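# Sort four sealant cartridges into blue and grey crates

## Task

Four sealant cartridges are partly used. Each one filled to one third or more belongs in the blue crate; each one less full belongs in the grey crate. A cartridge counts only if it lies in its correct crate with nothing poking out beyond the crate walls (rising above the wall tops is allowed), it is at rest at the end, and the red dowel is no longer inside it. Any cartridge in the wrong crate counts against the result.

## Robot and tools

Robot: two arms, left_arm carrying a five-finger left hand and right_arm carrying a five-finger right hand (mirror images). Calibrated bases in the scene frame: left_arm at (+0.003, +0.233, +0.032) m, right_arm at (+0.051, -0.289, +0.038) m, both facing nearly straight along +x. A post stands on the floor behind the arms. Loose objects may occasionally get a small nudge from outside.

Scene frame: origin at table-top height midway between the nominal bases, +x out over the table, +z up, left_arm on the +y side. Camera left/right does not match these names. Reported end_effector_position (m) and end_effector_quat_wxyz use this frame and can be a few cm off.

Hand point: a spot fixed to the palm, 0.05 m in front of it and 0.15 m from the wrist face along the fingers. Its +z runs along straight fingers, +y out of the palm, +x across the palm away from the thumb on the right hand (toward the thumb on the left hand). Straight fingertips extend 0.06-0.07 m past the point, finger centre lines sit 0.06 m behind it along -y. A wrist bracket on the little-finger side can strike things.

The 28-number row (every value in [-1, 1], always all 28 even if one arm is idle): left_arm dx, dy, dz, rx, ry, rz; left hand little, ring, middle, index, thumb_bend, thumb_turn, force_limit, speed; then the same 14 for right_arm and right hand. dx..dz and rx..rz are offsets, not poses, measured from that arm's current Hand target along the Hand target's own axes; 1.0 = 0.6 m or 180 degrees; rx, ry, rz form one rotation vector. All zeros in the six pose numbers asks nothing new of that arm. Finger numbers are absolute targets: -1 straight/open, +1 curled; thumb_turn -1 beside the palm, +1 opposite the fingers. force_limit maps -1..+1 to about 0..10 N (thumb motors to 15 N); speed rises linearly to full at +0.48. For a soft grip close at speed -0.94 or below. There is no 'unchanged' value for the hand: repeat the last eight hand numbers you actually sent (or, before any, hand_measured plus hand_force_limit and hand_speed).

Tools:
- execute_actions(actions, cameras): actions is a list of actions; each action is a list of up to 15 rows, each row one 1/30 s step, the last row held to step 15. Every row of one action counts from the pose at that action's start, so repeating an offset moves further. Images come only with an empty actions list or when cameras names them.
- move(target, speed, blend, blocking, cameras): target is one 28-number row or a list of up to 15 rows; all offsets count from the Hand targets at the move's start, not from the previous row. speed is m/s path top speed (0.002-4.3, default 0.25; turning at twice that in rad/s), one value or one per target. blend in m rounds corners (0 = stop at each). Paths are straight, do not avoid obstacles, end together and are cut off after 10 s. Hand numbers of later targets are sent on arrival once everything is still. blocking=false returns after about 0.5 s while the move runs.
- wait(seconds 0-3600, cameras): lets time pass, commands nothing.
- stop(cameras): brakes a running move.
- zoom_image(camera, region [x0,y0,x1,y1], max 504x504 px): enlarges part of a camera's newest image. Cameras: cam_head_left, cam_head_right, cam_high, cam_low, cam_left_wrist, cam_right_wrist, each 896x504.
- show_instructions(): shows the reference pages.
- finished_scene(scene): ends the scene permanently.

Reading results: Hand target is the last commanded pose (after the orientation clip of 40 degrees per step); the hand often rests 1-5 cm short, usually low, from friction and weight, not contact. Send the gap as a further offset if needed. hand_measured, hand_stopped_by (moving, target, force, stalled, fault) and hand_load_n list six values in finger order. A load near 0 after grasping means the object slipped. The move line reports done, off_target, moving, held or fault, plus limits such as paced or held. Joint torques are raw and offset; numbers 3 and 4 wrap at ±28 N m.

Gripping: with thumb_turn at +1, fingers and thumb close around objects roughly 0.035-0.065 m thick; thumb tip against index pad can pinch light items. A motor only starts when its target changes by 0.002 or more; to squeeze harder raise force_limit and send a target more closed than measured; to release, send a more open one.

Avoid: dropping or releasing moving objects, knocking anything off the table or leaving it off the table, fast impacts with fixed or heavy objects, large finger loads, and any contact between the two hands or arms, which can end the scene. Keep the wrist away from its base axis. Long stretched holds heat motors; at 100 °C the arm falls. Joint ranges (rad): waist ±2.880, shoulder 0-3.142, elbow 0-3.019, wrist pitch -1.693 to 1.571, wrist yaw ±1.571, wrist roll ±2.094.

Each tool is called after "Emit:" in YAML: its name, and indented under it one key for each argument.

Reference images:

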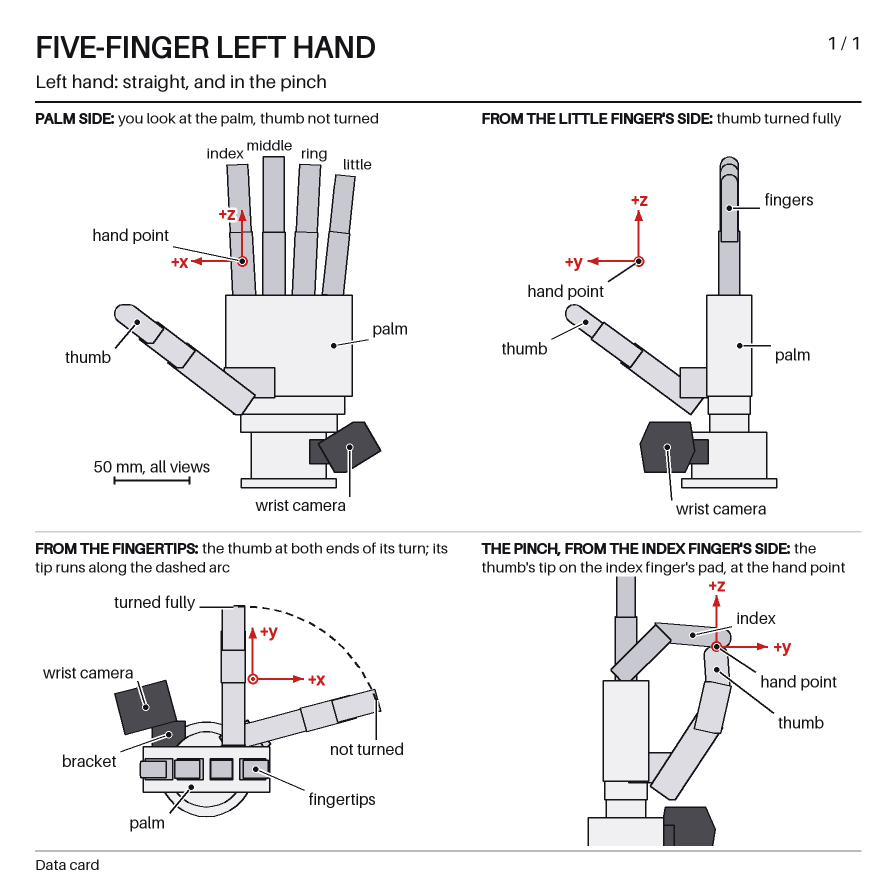

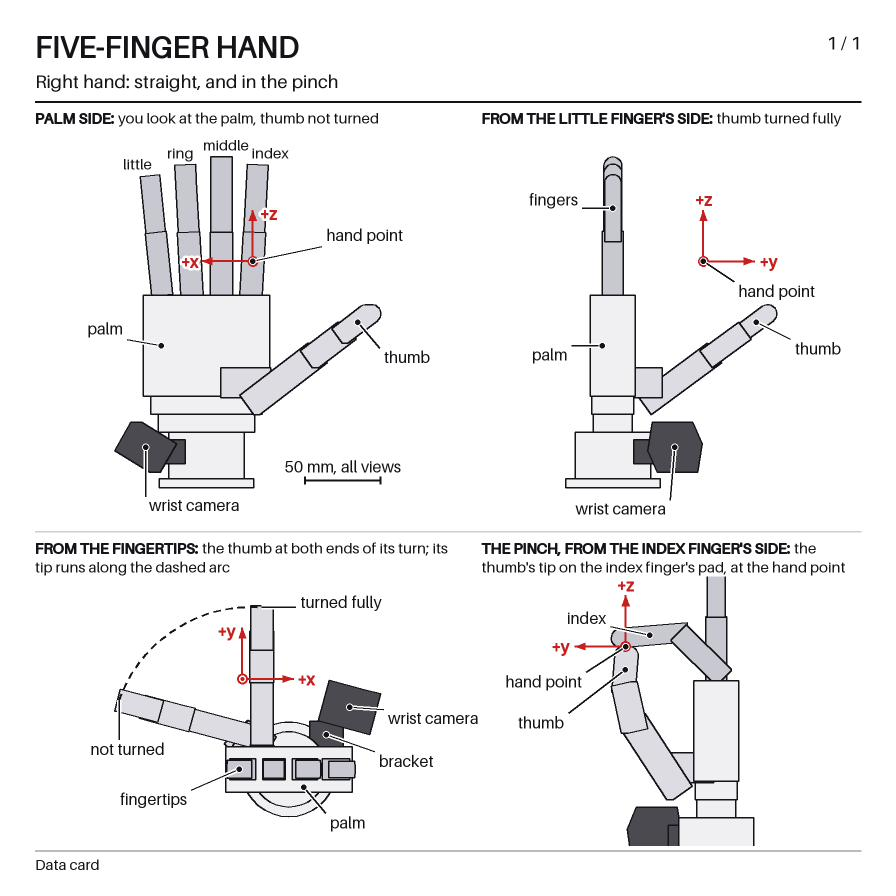

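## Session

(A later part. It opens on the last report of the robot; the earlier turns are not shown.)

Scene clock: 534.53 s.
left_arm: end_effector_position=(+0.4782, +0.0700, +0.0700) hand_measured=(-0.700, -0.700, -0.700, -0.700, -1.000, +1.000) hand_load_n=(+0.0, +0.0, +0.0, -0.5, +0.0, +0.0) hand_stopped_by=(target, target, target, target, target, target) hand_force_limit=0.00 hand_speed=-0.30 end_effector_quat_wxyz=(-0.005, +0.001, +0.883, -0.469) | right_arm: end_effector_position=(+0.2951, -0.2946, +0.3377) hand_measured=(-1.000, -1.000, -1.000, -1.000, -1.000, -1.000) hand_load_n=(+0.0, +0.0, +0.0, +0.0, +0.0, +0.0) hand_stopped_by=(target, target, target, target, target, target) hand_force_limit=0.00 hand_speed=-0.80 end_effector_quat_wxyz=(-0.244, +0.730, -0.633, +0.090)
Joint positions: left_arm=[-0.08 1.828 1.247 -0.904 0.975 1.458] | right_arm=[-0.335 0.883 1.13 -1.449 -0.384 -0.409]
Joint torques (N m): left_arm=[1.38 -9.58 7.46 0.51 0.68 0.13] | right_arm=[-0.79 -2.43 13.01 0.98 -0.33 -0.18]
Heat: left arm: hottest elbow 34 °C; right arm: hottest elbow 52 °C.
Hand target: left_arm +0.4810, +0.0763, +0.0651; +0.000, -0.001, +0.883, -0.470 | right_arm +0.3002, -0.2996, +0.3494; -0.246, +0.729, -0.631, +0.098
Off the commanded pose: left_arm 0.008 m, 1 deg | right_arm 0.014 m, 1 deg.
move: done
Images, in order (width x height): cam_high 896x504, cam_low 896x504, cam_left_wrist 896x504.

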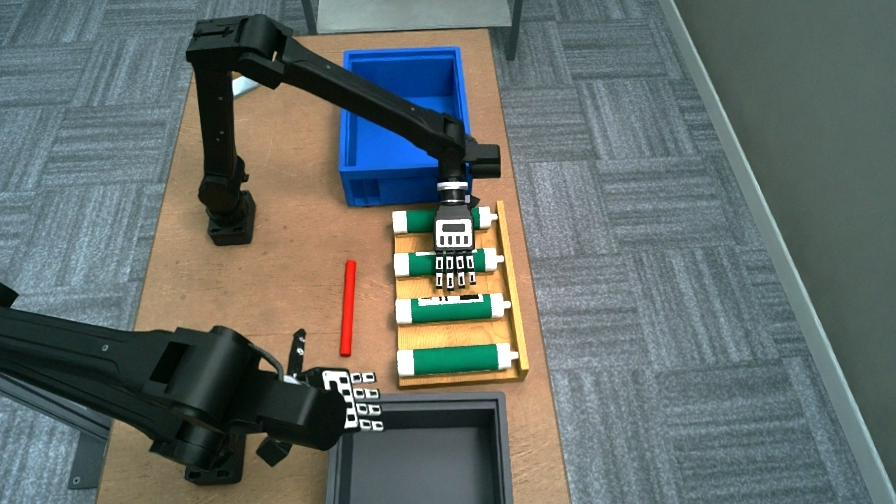

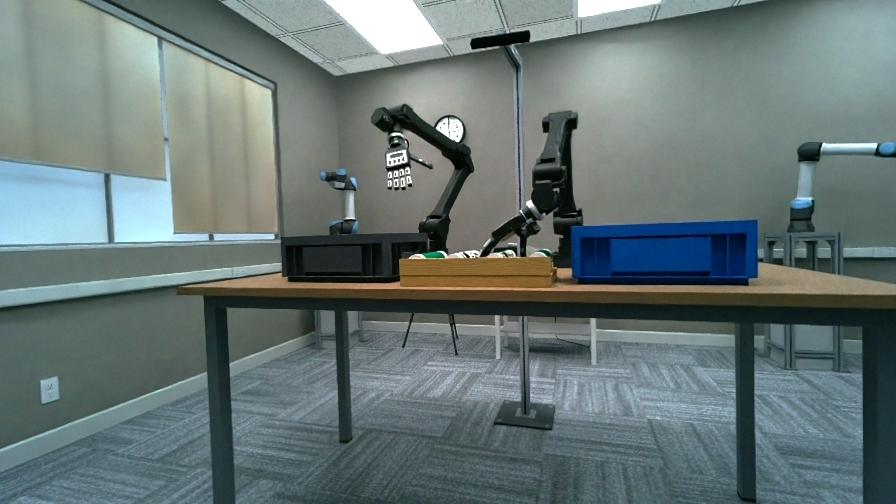

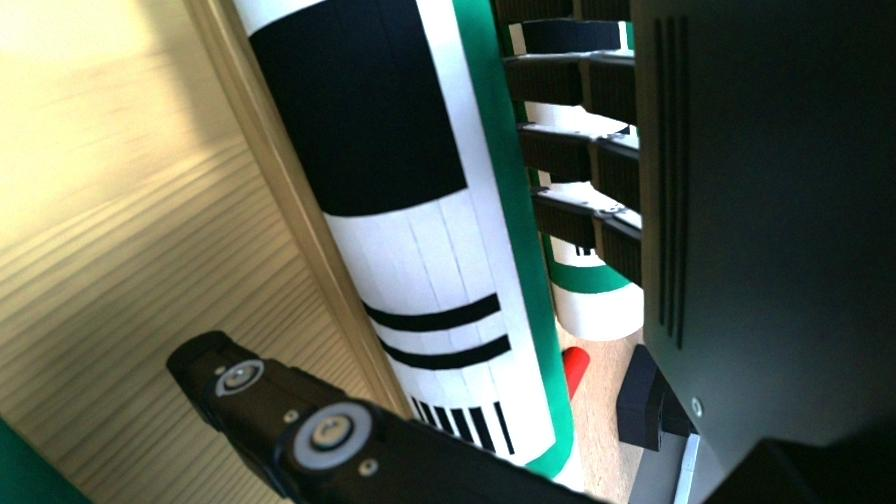

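Emit:
move:
  target: [0,0.0055,0.0037,0,0,0,-0.2,-0.2,-0.2,-0.2,-0.3,1,-0.4,-0.93,0,0,0,0,0,0,-1,-1,-1,-1,-1,-1,0,-0.8]
  cameras: ["cam_left_wrist","cam_high","cam_low"]
  speed: 0.06

Emit:
zoom_image:
  camera: "cam_low"
  region: [450, 210, 570, 275]

Scene clock: 547.27 s.
left_arm: end_effector_position=(+0.4802, +0.0694, +0.0691) hand_measured=(-0.200, -0.200, -0.200, -0.200, -0.492, +1.000) hand_load_n=(+0.0, +0.0, +1.0, +1.0, +1.0, +0.0) hand_stopped_by=(target, target, target, target, moving, target) hand_force_limit=-0.40 hand_speed=-0.93 end_effector_quat_wxyz=(-0.002, +0.003, +0.882, -0.471) | right_arm: end_effector_position=(+0.2951, -0.2946, +0.3377) hand_measured=(-1.000, -1.000, -1.000, -1.000, -1.000, -1.000) hand_load_n=(+0.0, +0.0, +0.0, +0.0, +0.0, +0.0) hand_stopped_by=(target, target, target, target, target, target) hand_force_limit=0.00 hand_speed=-0.80 end_effector_quat_wxyz=(-0.244, +0.730, -0.633, +0.090)
Joint positions: left_arm=[-0.08 1.83 1.247 -0.895 0.977 1.458] | right_arm=[-0.335 0.883 1.13 -1.449 -0.384 -0.409]
Joint torques (N m): left_arm=[1.26 -9.05 7.13 0.59 0.6 0.14] | right_arm=[-0.79 -2.49 13.01 0.9 -0.33 -0.22]
Heat: left arm: hottest elbow 34 °C; right arm: hottest elbow 52 °C.
Hand target: left_arm +0.4810, +0.0763, +0.0613; +0.000, -0.001, +0.883, -0.470 | right_arm +0.3002, -0.2996, +0.3494; -0.246, +0.729, -0.631, +0.098
Off the commanded pose: left_arm 0.011 m, 1 deg | right_arm 0.014 m, 1 deg.
move: moving (left_arm; no rest 5 s after the path's end)
Images, in order (width x height): cam_high 896x504, cam_low 896x504, cam_left_wrist 896x504.

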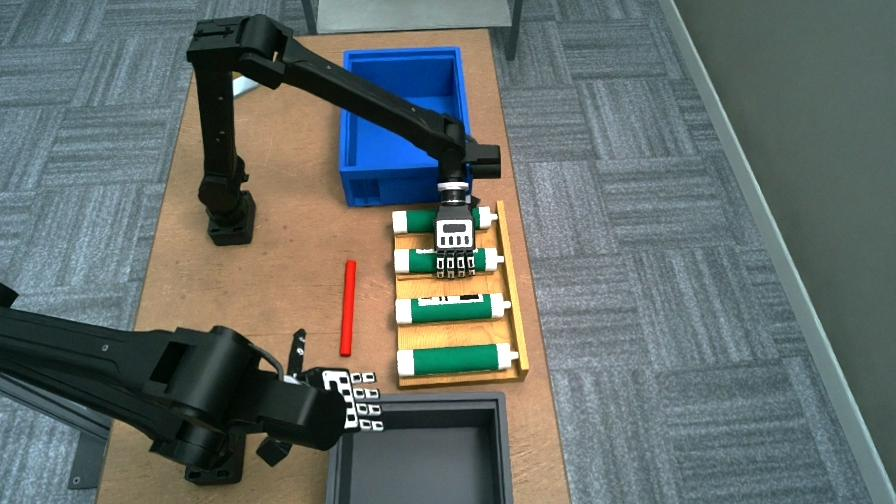

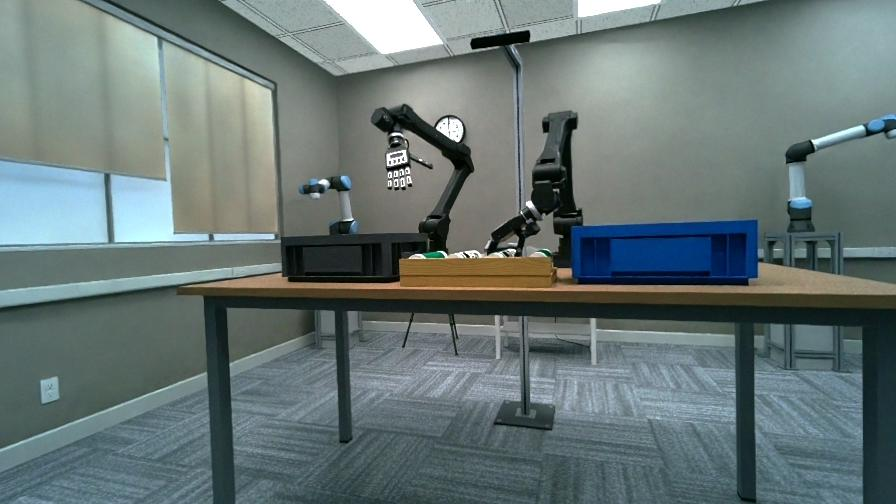

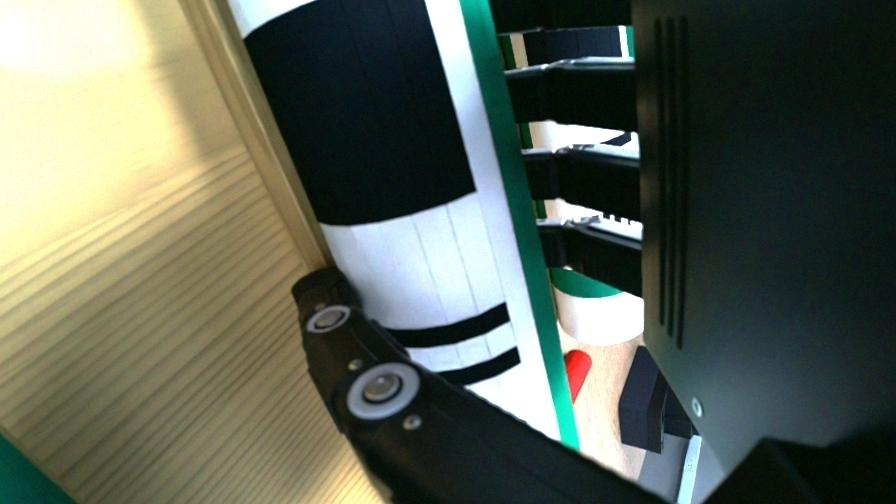

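Scaled by 4.200.

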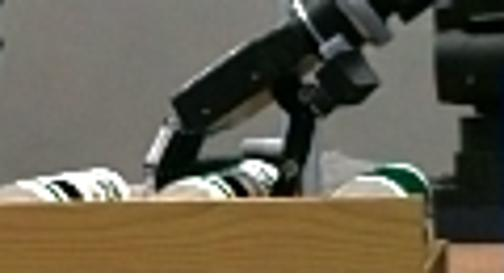

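Emit:
move:
  target: [0,0,0,0,0,0,0.1,0.1,0.1,0.1,0.1,1,-0.2,-0.92,0,0,0,0,0,0,-1,-1,-1,-1,-1,-1,0,-0.8]
  cameras: ["cam_left_wrist","cam_low"]
  speed: 0.06

Emit:
zoom_image:
  camera: "cam_low"
  region: [450, 210, 570, 275]

Scene clock: 554.00 s.
left_arm: end_effector_position=(+0.4801, +0.0691, +0.0690) hand_measured=(-0.156, -0.172, -0.186, -0.194, -0.472, +1.000) hand_load_n=(+4.0, +2.5, +2.0, +2.5, +9.5, +4.5) hand_stopped_by=(force, force, force, force, force, target) hand_force_limit=-0.20 hand_speed=-0.92 end_effector_quat_wxyz=(-0.002, +0.003, +0.882, -0.472) | right_arm: end_effector_position=(+0.2951, -0.2946, +0.3377) hand_measured=(-1.000, -1.000, -1.000, -1.000, -1.000, -1.000) hand_load_n=(+0.0, -0.5, +0.0, +0.0, +0.0, +0.0) hand_stopped_by=(target, target, target, target, target, target) hand_force_limit=0.00 hand_speed=-0.80 end_effector_quat_wxyz=(-0.244, +0.730, -0.633, +0.090)
Joint positions: left_arm=[-0.08 1.831 1.247 -0.895 0.98 1.46] | right_arm=[-0.335 0.883 1.13 -1.449 -0.384 -0.409]
Joint torques (N m): left_arm=[1.26 -9.23 7.06 0.62 0.5 0.13] | right_arm=[-0.91 -2.73 12.98 0.87 -0.34 -0.19]
Heat: left arm: hottest elbow 34 °C; right arm: hottest elbow 52 °C.
Hand target: left_arm +0.4810, +0.0763, +0.0612; +0.000, -0.001, +0.883, -0.470 | right_arm +0.3002, -0.2996, +0.3494; -0.246, +0.729, -0.631, +0.098
Off the commanded pose: left_arm 0.011 m, 1 deg | right_arm 0.014 m, 1 deg.
move: done
Images, in order (width x height): cam_low 896x504, cam_left_wrist 896x504.

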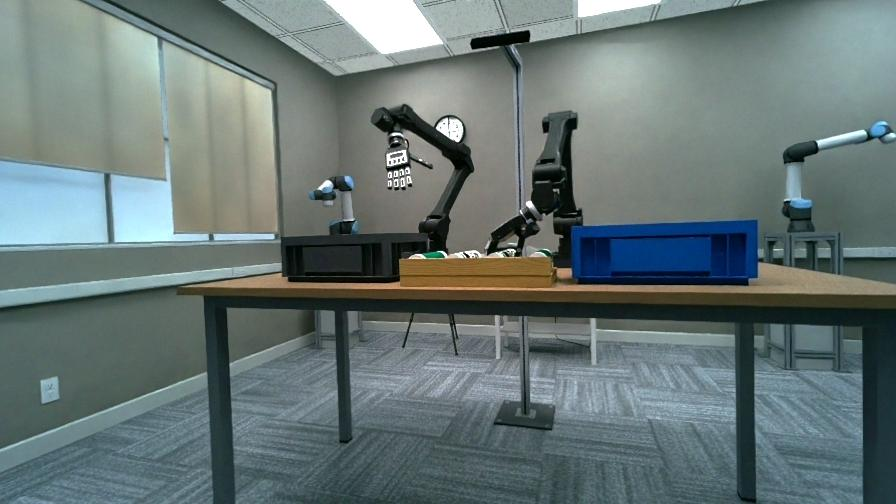

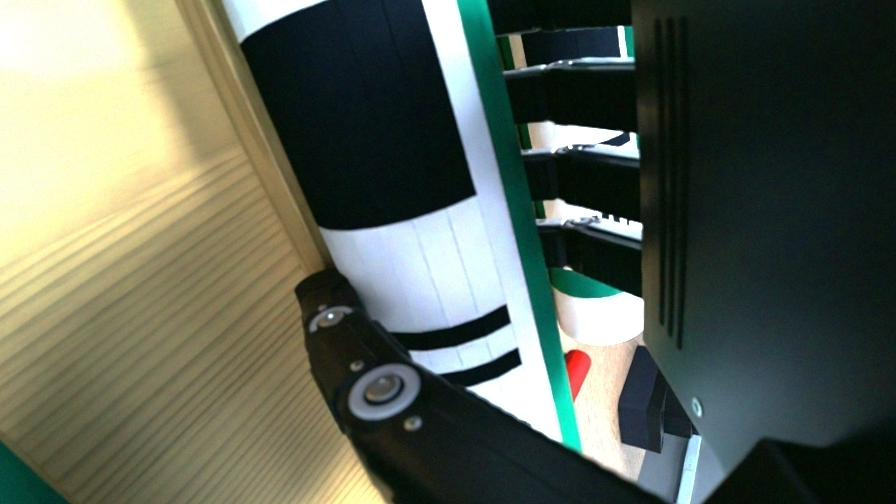

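Scaled by 4.200.

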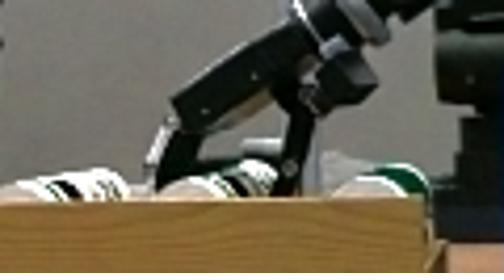

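Emit:
move:
  target: [0,-0.083,-0.056,0,0,0,0.1,0.1,0.1,0.1,0.1,1,-0.2,-0.92,0,0,0,0,0,0,-1,-1,-1,-1,-1,-1,0,-0.8]
  cameras: ["cam_left_wrist","cam_high","cam_low"]
  speed: 0.05

Emit:
zoom_image:
  camera: "cam_low"
  region: [450, 180, 590, 275]

Scene clock: 559.57 s.
left_arm: end_effector_position=(+0.4561, +0.0717, +0.0935) hand_measured=(-0.156, -0.172, -0.186, -0.194, -0.472, +1.000) hand_load_n=(+3.5, +2.5, +0.5, +2.5, +9.5, +4.5) hand_stopped_by=(force, force, force, force, force, target) hand_force_limit=-0.20 hand_speed=-0.92 end_effector_quat_wxyz=(-0.033, -0.011, +0.884, -0.467) | right_arm: end_effector_position=(+0.2951, -0.2946, +0.3377) hand_measured=(-1.000, -1.000, -1.000, -1.000, -1.000, -1.000) hand_load_n=(+0.0, +0.0, +0.5, +0.0, +0.0, +0.0) hand_stopped_by=(target, target, target, target, target, target) hand_force_limit=0.00 hand_speed=-0.80 end_effector_quat_wxyz=(-0.244, +0.730, -0.633, +0.090)
Joint positions: left_arm=[-0.08 1.782 1.247 -1.018 0.974 1.466] | right_arm=[-0.335 0.883 1.13 -1.449 -0.384 -0.409]
Joint torques (N m): left_arm=[1.32 -11.69 12.55 -0.14 0.7 0.07] | right_arm=[-0.97 -2.37 13 0.88 -0.33 -0.2]
Heat: left arm: hottest elbow 34 °C; right arm: hottest elbow 52 °C.
Hand target: left_arm +0.4810, +0.0763, +0.1214; +0.000, -0.001, +0.883, -0.470 | right_arm +0.3002, -0.2996, +0.3494; -0.246, +0.729, -0.631, +0.098
Off the commanded pose: left_arm 0.038 m, 4 deg | right_arm 0.014 m, 1 deg.
move: off_target (left_arm)
Images, in order (width x height): cam_high 896x504, cam_low 896x504, cam_left_wrist 896x504.

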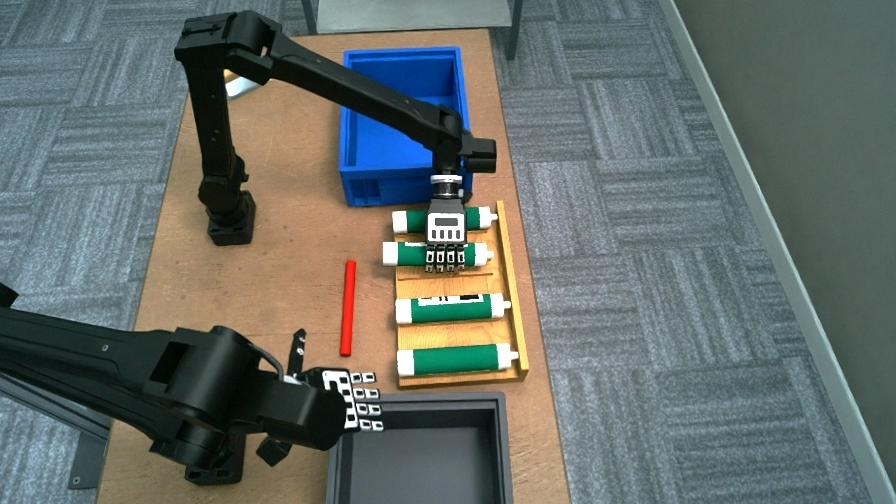

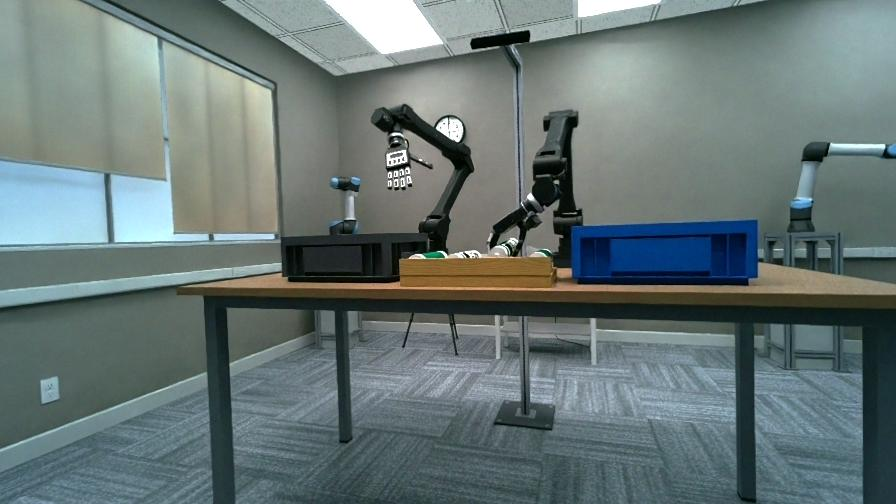

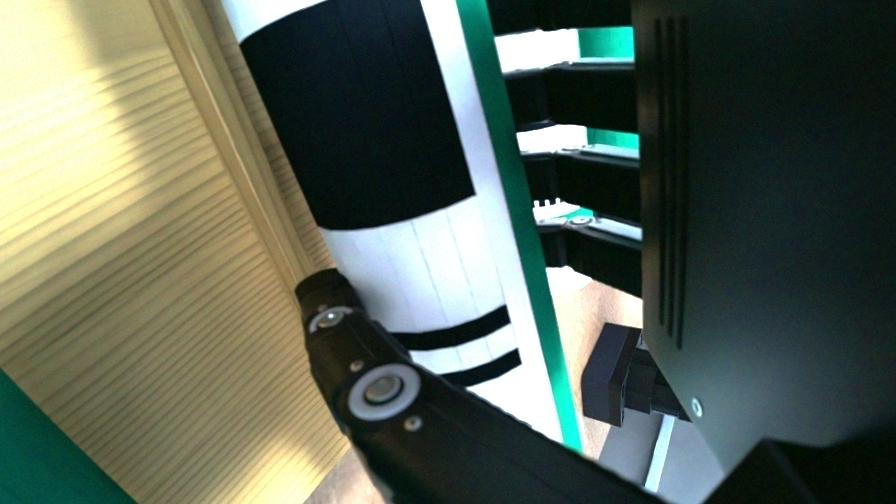

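Scaled by 3.600.

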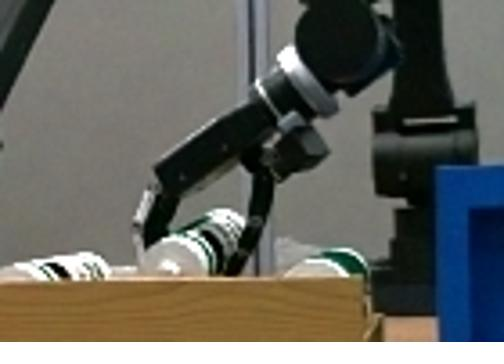

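Emit:
move:
  target:
    - [0,-0.249,-0.168,0,0,0,0.1,0.1,0.1,0.1,0.1,1,-0.2,-0.92,0,0,0,0,0,0,-1,-1,-1,-1,-1,-1,0,-0.8]
    - [0.135,-0.32,-0.063,0,0,0,0.1,0.1,0.1,0.1,0.1,1,-0.2,-0.92,0,0,0,0,0,0,-1,-1,-1,-1,-1,-1,0,-0.8]
  cameras: ["cam_left_wrist","cam_high","cam_low"]
  speed: 0.08
  blend: 0.03

Scene clock: 605.87 s.
left_arm: end_effector_position=(+0.4029, +0.0044, +0.2926) hand_measured=(-0.156, -0.172, -0.186, -0.194, -0.472, +1.000) hand_load_n=(+4.0, +2.0, +0.5, +2.5, +10.0, +4.5) hand_stopped_by=(force, force, force, force, force, target) hand_force_limit=-0.20 hand_speed=-0.92 end_effector_quat_wxyz=(-0.011, -0.010, +0.885, -0.466) | right_arm: end_effector_position=(+0.2951, -0.2946, +0.3377) hand_measured=(-1.000, -1.000, -1.000, -1.000, -1.000, -1.000) hand_load_n=(+0.0, +0.0, +0.0, +0.0, +0.0, +0.0) hand_stopped_by=(target, target, target, target, target, target) hand_force_limit=0.00 hand_speed=-0.80 end_effector_quat_wxyz=(-0.244, +0.730, -0.633, +0.090)
Joint positions: left_arm=[-0.24 1.448 1.382 -1.2 0.936 1.163] | right_arm=[-0.335 0.883 1.13 -1.449 -0.384 -0.409]
Joint torques (N m): left_arm=[-0.67 -8.64 9.48 1.05 0.65 -0.01] | right_arm=[-1.14 -2.49 13.01 0.95 -0.32 -0.19]
Motor temperatures (°C): left_arm=[28 30 38 29 31 27] | right_arm=[31 29 53 26 30 27]
Heat: left arm: hottest elbow 38 °C; right arm: hottest elbow 53 °C.
Hand target: left_arm +0.4001, +0.0002, +0.3016; +0.000, -0.001, +0.883, -0.470 | right_arm +0.3002, -0.2996, +0.3494; -0.246, +0.729, -0.631, +0.098
Off the commanded pose: left_arm 0.010 m, 2 deg | right_arm 0.014 m, 1 deg.
move: done
Images, in order (width x height): cam_high 896x504, cam_low 896x504, cam_left_wrist 896x504.

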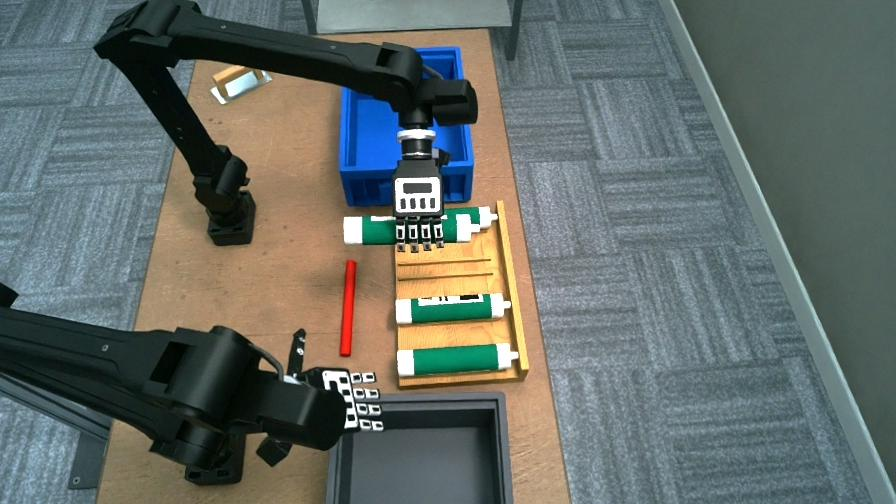

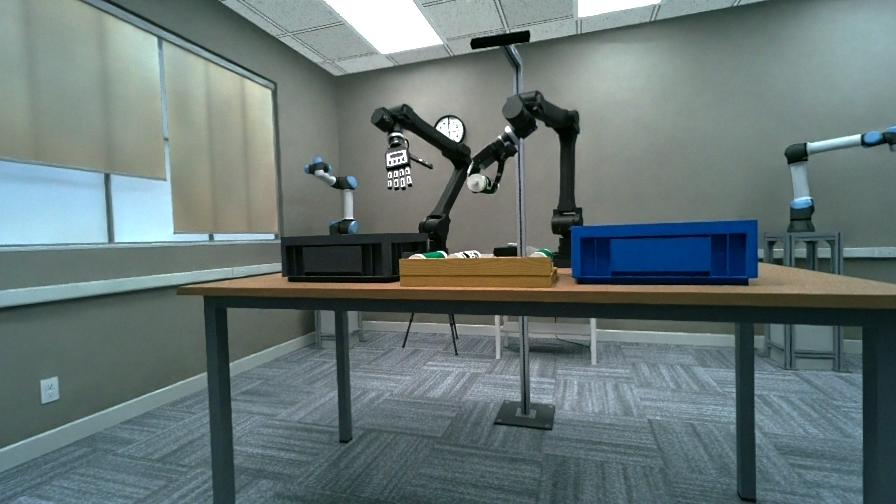

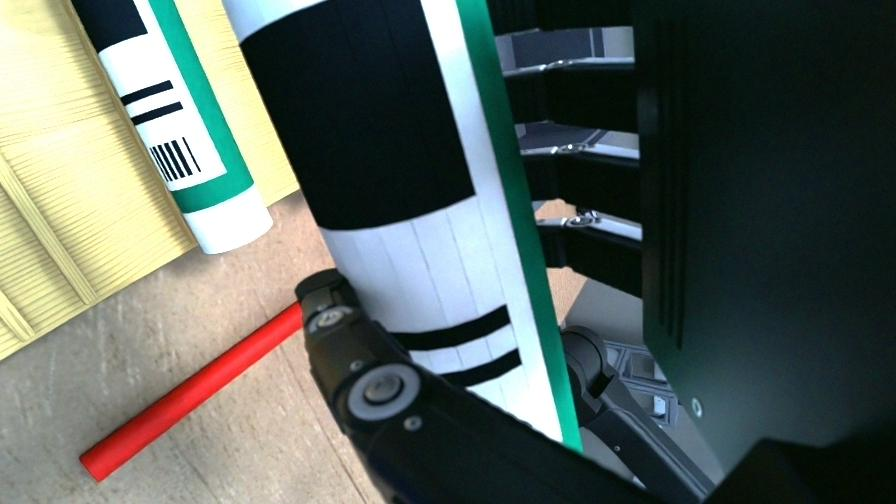

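Emit:
move:
  target: [0,0,0,0.401,-0.374,-0.401,0.1,0.1,0.1,0.1,0.1,1,-0.2,-0.92,0,0,0,0,0,0,-1,-1,-1,-1,-1,-1,0,-0.8]
  cameras: ["all"]
  speed: 0.2

Scene clock: 614.13 s.
left_arm: end_effector_position=(+0.4002, +0.0071, +0.2915) hand_measured=(-0.156, -0.172, -0.186, -0.194, -0.472, +1.000) hand_load_n=(+3.5, +2.0, +0.5, +2.0, +10.0, +4.0) hand_stopped_by=(force, force, force, force, force, target) hand_force_limit=-0.20 hand_speed=-0.92 end_effector_quat_wxyz=(-0.194, +0.688, -0.191, +0.673) | right_arm: end_effector_position=(+0.2951, -0.2946, +0.3377) hand_measured=(-1.000, -1.000, -1.000, -1.000, -1.000, -1.000) hand_load_n=(+0.0, -0.5, +0.0, +0.0, +0.0, +0.0) hand_stopped_by=(target, target, target, target, target, target) hand_force_limit=0.00 hand_speed=-0.80 end_effector_quat_wxyz=(-0.244, +0.730, -0.633, +0.090)
Joint positions: left_arm=[-0.679 0.979 0.388 0.566 -0.68 -1.035] | right_arm=[-0.335 0.883 1.13 -1.449 -0.384 -0.409]
Joint torques (N m): left_arm=[-0.97 -0.73 10.28 2.07 -0.16 -0.08] | right_arm=[-0.56 -2.78 12.9 1.02 -0.33 -0.2]
Heat: left arm: hottest elbow 38 °C; right arm: hottest elbow 53 °C.
Hand target: left_arm +0.4002, +0.0002, +0.3016; -0.183, +0.683, -0.183, +0.683 | right_arm +0.3002, -0.2996, +0.3494; -0.246, +0.729, -0.631, +0.098
Off the commanded pose: left_arm 0.012 m, 2 deg | right_arm 0.014 m, 1 deg.
move: off_target (left_arm)

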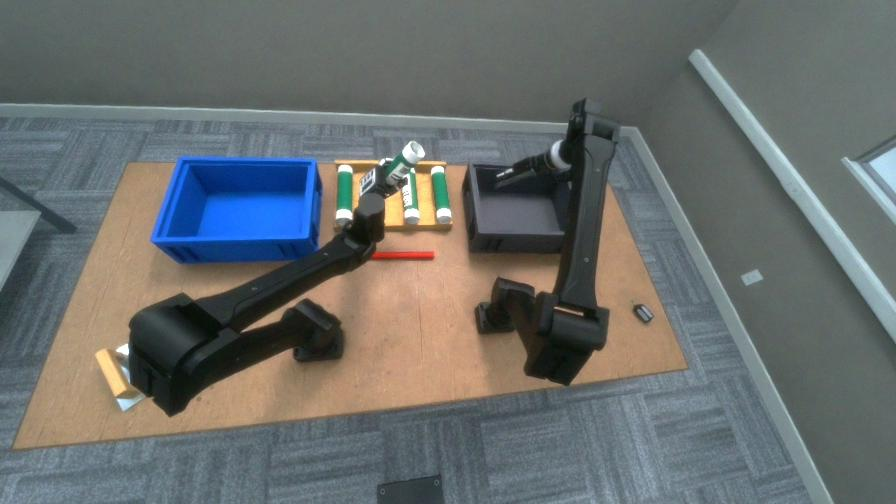

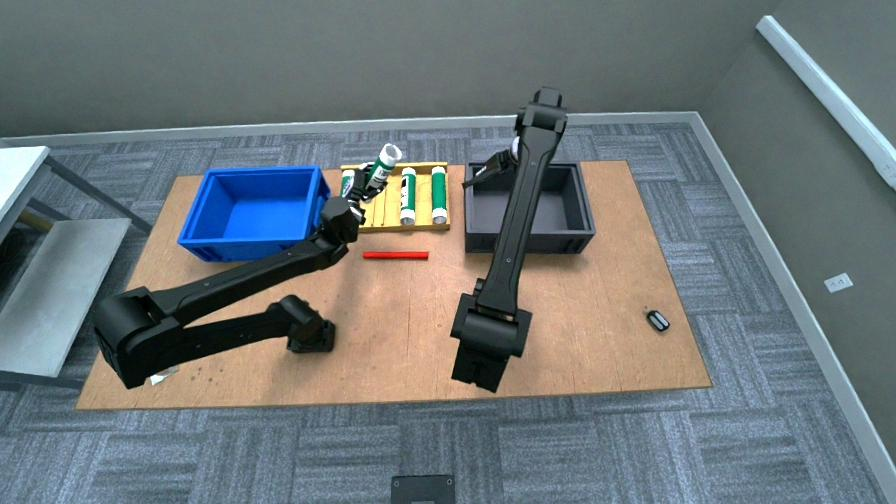

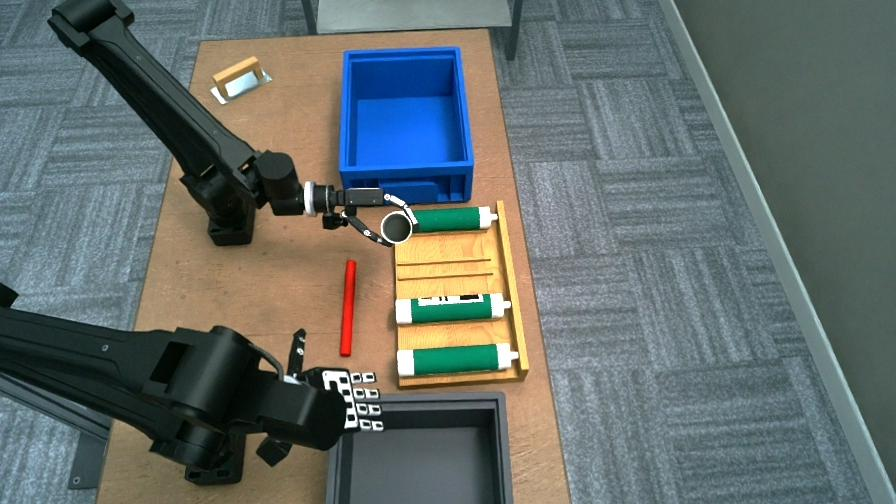

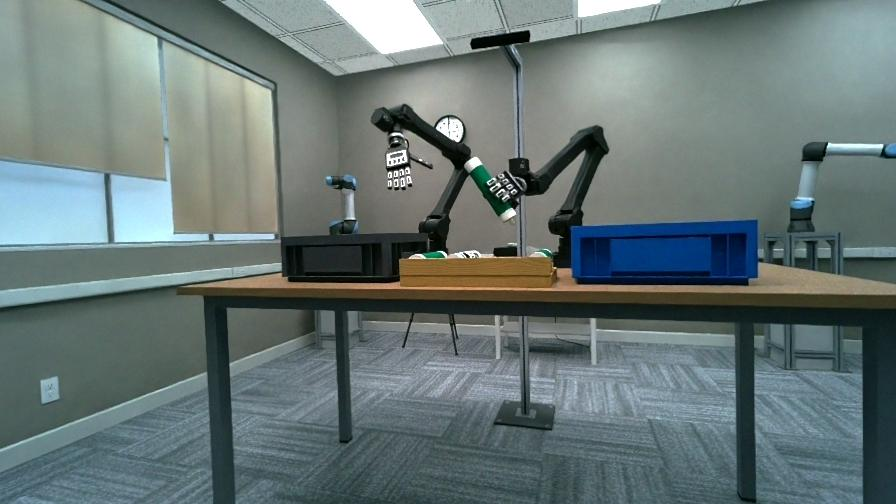

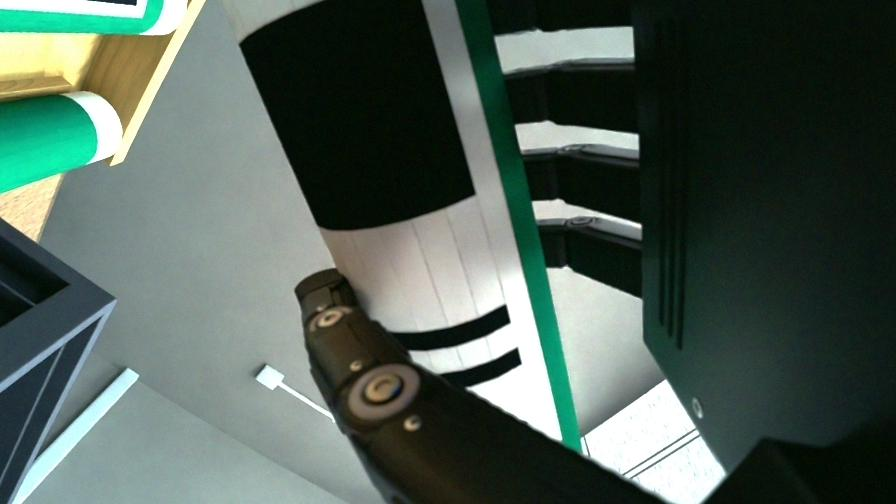

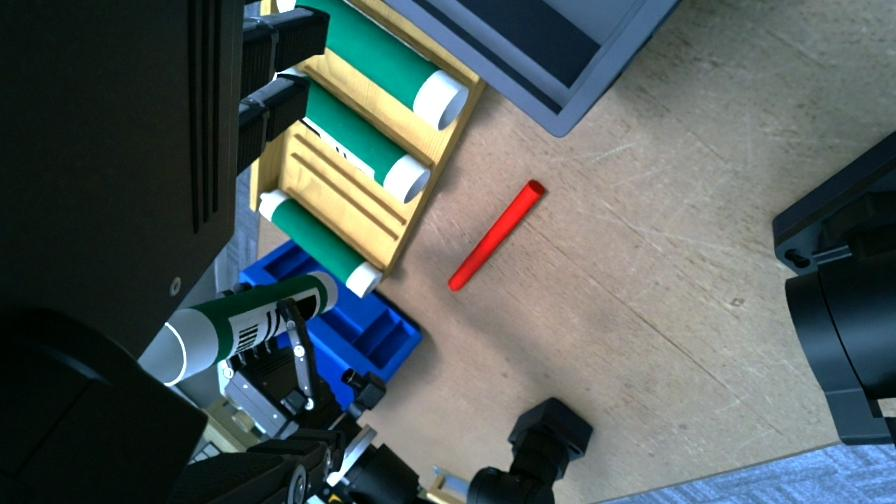

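Emit:
zoom_image:
  camera: "cam_high"
  region: [370, 200, 430, 250]

Emit:
zoom_image:
  camera: "cam_head_left"
  region: [370, 130, 440, 190]

Scaled by 8.400.

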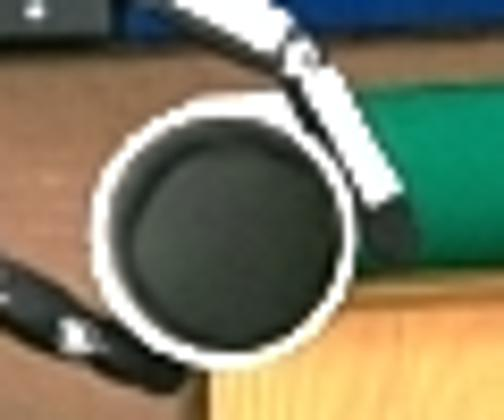

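Scaled by 7.200.

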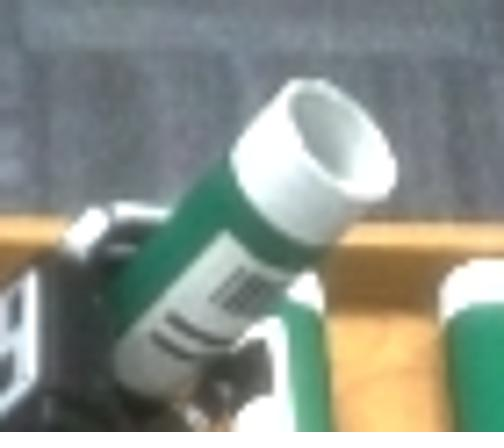

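Emit:
move:
  target: [0,0,0,0,0,-0.0833,0.1,0.1,0.1,0.1,0.1,1,-0.2,-0.92,0,0,0,0,0,0,-1,-1,-1,-1,-1,-1,0,-0.8]
  cameras: ["cam_high"]
  speed: 0.2

Emit:
zoom_image:
  camera: "cam_high"
  region: [370, 200, 430, 260]

Scene clock: 634.10 s.
left_arm: end_effector_position=(+0.4031, +0.0050, +0.2967) hand_measured=(-0.156, -0.172, -0.186, -0.194, -0.472, +1.000) hand_load_n=(+4.0, +2.5, +0.0, +2.5, +10.0, +4.0) hand_stopped_by=(force, force, force, force, force, target) hand_force_limit=-0.20 hand_speed=-0.92 end_effector_quat_wxyz=(-0.105, +0.706, -0.099, +0.693) | right_arm: end_effector_position=(+0.2951, -0.2946, +0.3377) hand_measured=(-1.000, -1.000, -1.000, -1.000, -1.000, -1.000) hand_load_n=(+0.0, +0.0, +0.0, +0.0, +0.0, +0.0) hand_stopped_by=(target, target, target, target, target, target) hand_force_limit=0.00 hand_speed=-0.80 end_effector_quat_wxyz=(-0.244, +0.730, -0.633, +0.090)
Joint positions: left_arm=[-0.683 1.032 0.374 0.638 -0.684 -1.295] | right_arm=[-0.335 0.883 1.13 -1.449 -0.384 -0.409]
Joint torques (N m): left_arm=[-0.91 -0.91 8.7 2.39 -0.14 -0.14] | right_arm=[-0.73 -2.73 12.96 0.98 -0.33 -0.2]
Heat: left arm: hottest elbow 38 °C; right arm: hottest elbow 53 °C.
Hand target: left_arm +0.4003, +0.0003, +0.3018; -0.093, +0.701, -0.092, +0.701 | right_arm +0.3002, -0.2996, +0.3494; -0.246, +0.729, -0.631, +0.098
Off the commanded pose: left_arm 0.008 m, 2 deg | right_arm 0.014 m, 1 deg.
move: done

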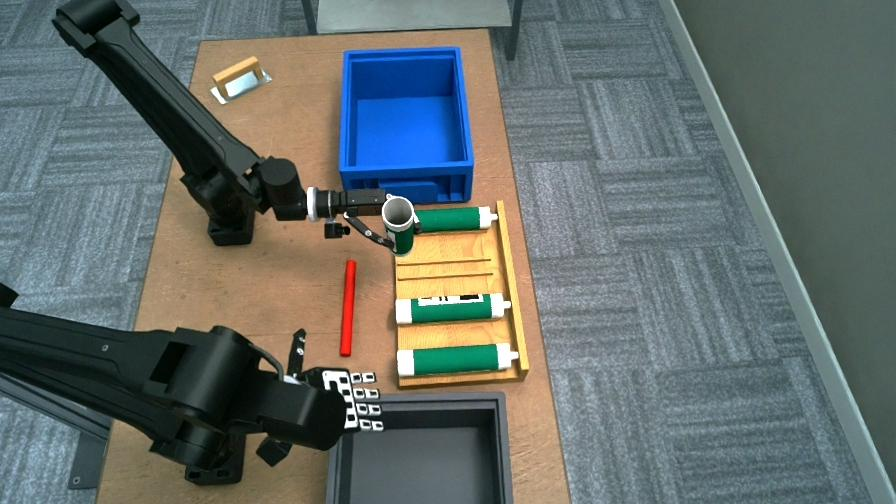

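Scaled by 8.400.

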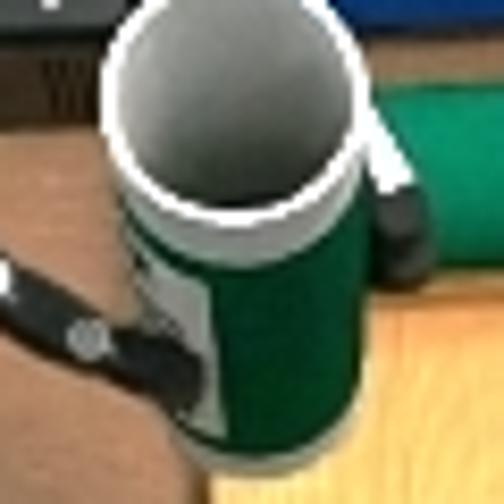

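Emit:
zoom_image:
  camera: "cam_high"
  region: [370, 185, 430, 265]

Emit:
move:
  target: [0,0,0,0,0,0.05,0.1,0.1,0.1,0.1,0.1,1,-0.2,-0.92,0,0,0,0,0,0,-1,-1,-1,-1,-1,-1,0,-0.8]
  cameras: ["cam_high"]
  speed: 0.2

Emit:
zoom_image:
  camera: "cam_high"
  region: [370, 190, 430, 260]

Scaled by 6.300.

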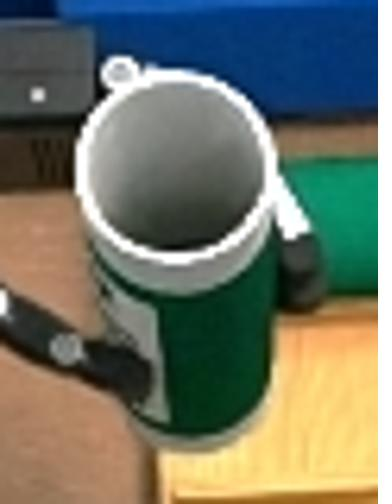

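Scene clock: 640.57 s.
left_arm: end_effector_position=(+0.4016, +0.0050, +0.2880) hand_measured=(-0.156, -0.172, -0.186, -0.194, -0.472, +1.000) hand_load_n=(+4.0, +2.5, +0.0, +2.0, +10.0, +4.0) hand_stopped_by=(force, force, force, force, force, target) hand_force_limit=-0.20 hand_speed=-0.92 end_effector_quat_wxyz=(-0.153, +0.699, -0.149, +0.683) | right_arm: end_effector_position=(+0.2951, -0.2946, +0.3377) hand_measured=(-1.000, -1.000, -1.000, -1.000, -1.000, -1.000) hand_load_n=(+0.0, +0.0, +0.0, +0.0, +0.0, -0.5) hand_stopped_by=(target, target, target, target, target, target) hand_force_limit=0.00 hand_speed=-0.80 end_effector_quat_wxyz=(-0.244, +0.730, -0.633, +0.090)
Joint positions: left_arm=[-0.683 1.019 0.374 0.619 -0.684 -1.157] | right_arm=[-0.335 0.883 1.13 -1.449 -0.384 -0.409]
Joint torques (N m): left_arm=[-0.5 -2.43 10.14 1.29 -0.01 0.12] | right_arm=[-0.91 -2.49 13.01 0.9 -0.3 -0.18]
Heat: left arm: hottest elbow 37 °C; right arm: hottest elbow 53 °C.
Hand target: left_arm +0.4003, +0.0002, +0.3017; -0.148, +0.692, -0.147, +0.691 | right_arm +0.3002, -0.2996, +0.3494; -0.246, +0.729, -0.631, +0.098
Off the commanded pose: left_arm 0.015 m, 1 deg | right_arm 0.014 m, 1 deg.
move: off_target (left_arm)

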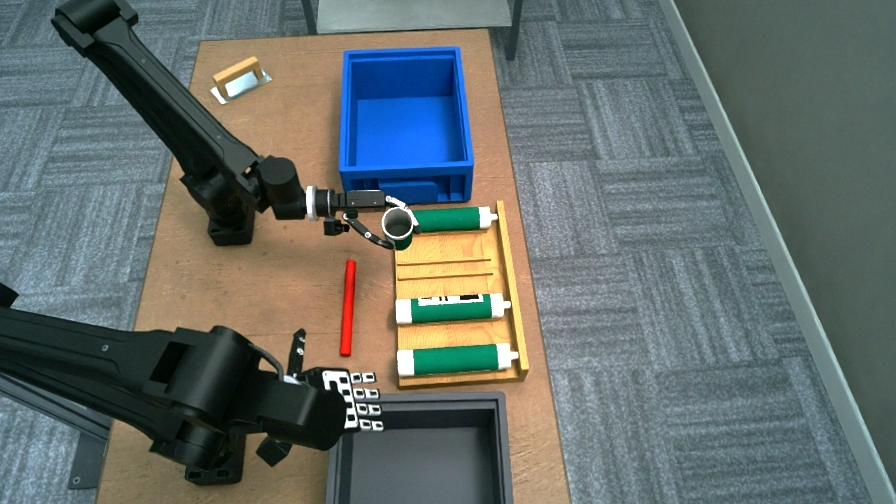

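Scaled by 7.200.

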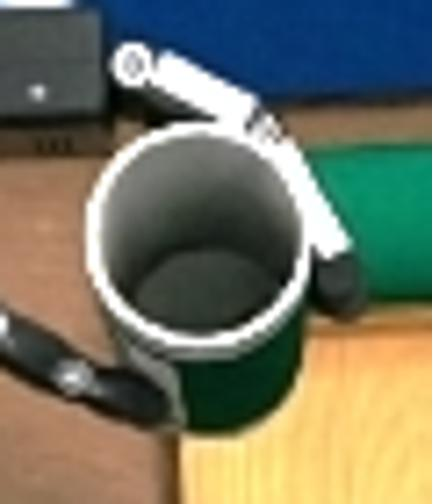

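Emit:
zoom_image:
  camera: "cam_high"
  region: [380, 204, 418, 254]

Scaled by 10.080.

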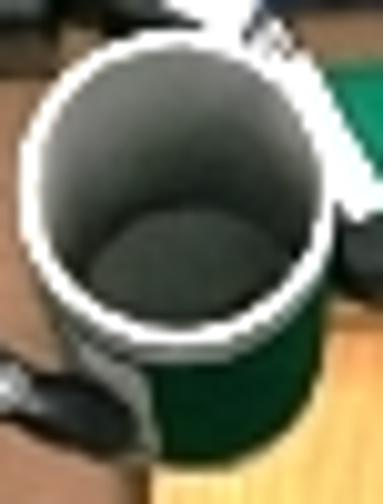

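Emit:
move:
  target: [0,0,0,-0.425,0.358,0.4253,0.1,0.1,0.1,0.1,0.1,1,-0.2,-0.92,0,0,0,0,0,0,-1,-1,-1,-1,-1,-1,0,-0.8]
  speed: 0.2

Scene clock: 703.90 s.
left_arm: end_effector_position=(+0.3859, +0.0088, +0.2787) hand_measured=(-0.156, -0.172, -0.186, -0.194, -0.472, +1.000) hand_load_n=(+3.5, +2.0, +0.5, +2.5, +10.0, +4.5) hand_stopped_by=(force, force, force, force, force, target) hand_force_limit=-0.20 hand_speed=-0.92 end_effector_quat_wxyz=(-0.021, -0.022, +0.885, -0.465) | right_arm: end_effector_position=(+0.2951, -0.2946, +0.3377) hand_measured=(-1.000, -1.000, -1.000, -1.000, -1.000, -1.000) hand_load_n=(+0.0, +0.0, +0.0, +0.0, -0.5, +0.0) hand_stopped_by=(target, target, target, target, target, target) hand_force_limit=0.00 hand_speed=-0.80 end_effector_quat_wxyz=(-0.244, +0.730, -0.633, +0.090)
Joint positions: left_arm=[-0.238 1.416 1.311 -1.176 0.937 1.147] | right_arm=[-0.335 0.883 1.13 -1.449 -0.384 -0.409]
Joint torques (N m): left_arm=[-0.91 -6.53 15.17 0.14 0.65 0.16] | right_arm=[-0.91 -2.67 13.01 0.92 -0.32 -0.22]
Heat: left arm: hottest elbow 37 °C; right arm: hottest elbow 54 °C.
Hand target: left_arm +0.4002, +0.0002, +0.3017; +0.000, +0.001, +0.883, -0.470 | right_arm +0.3002, -0.2996, +0.3494; -0.246, +0.729, -0.631, +0.098
Off the commanded pose: left_arm 0.028 m, 4 deg | right_arm 0.014 m, 1 deg.
move: off_target (left_arm)


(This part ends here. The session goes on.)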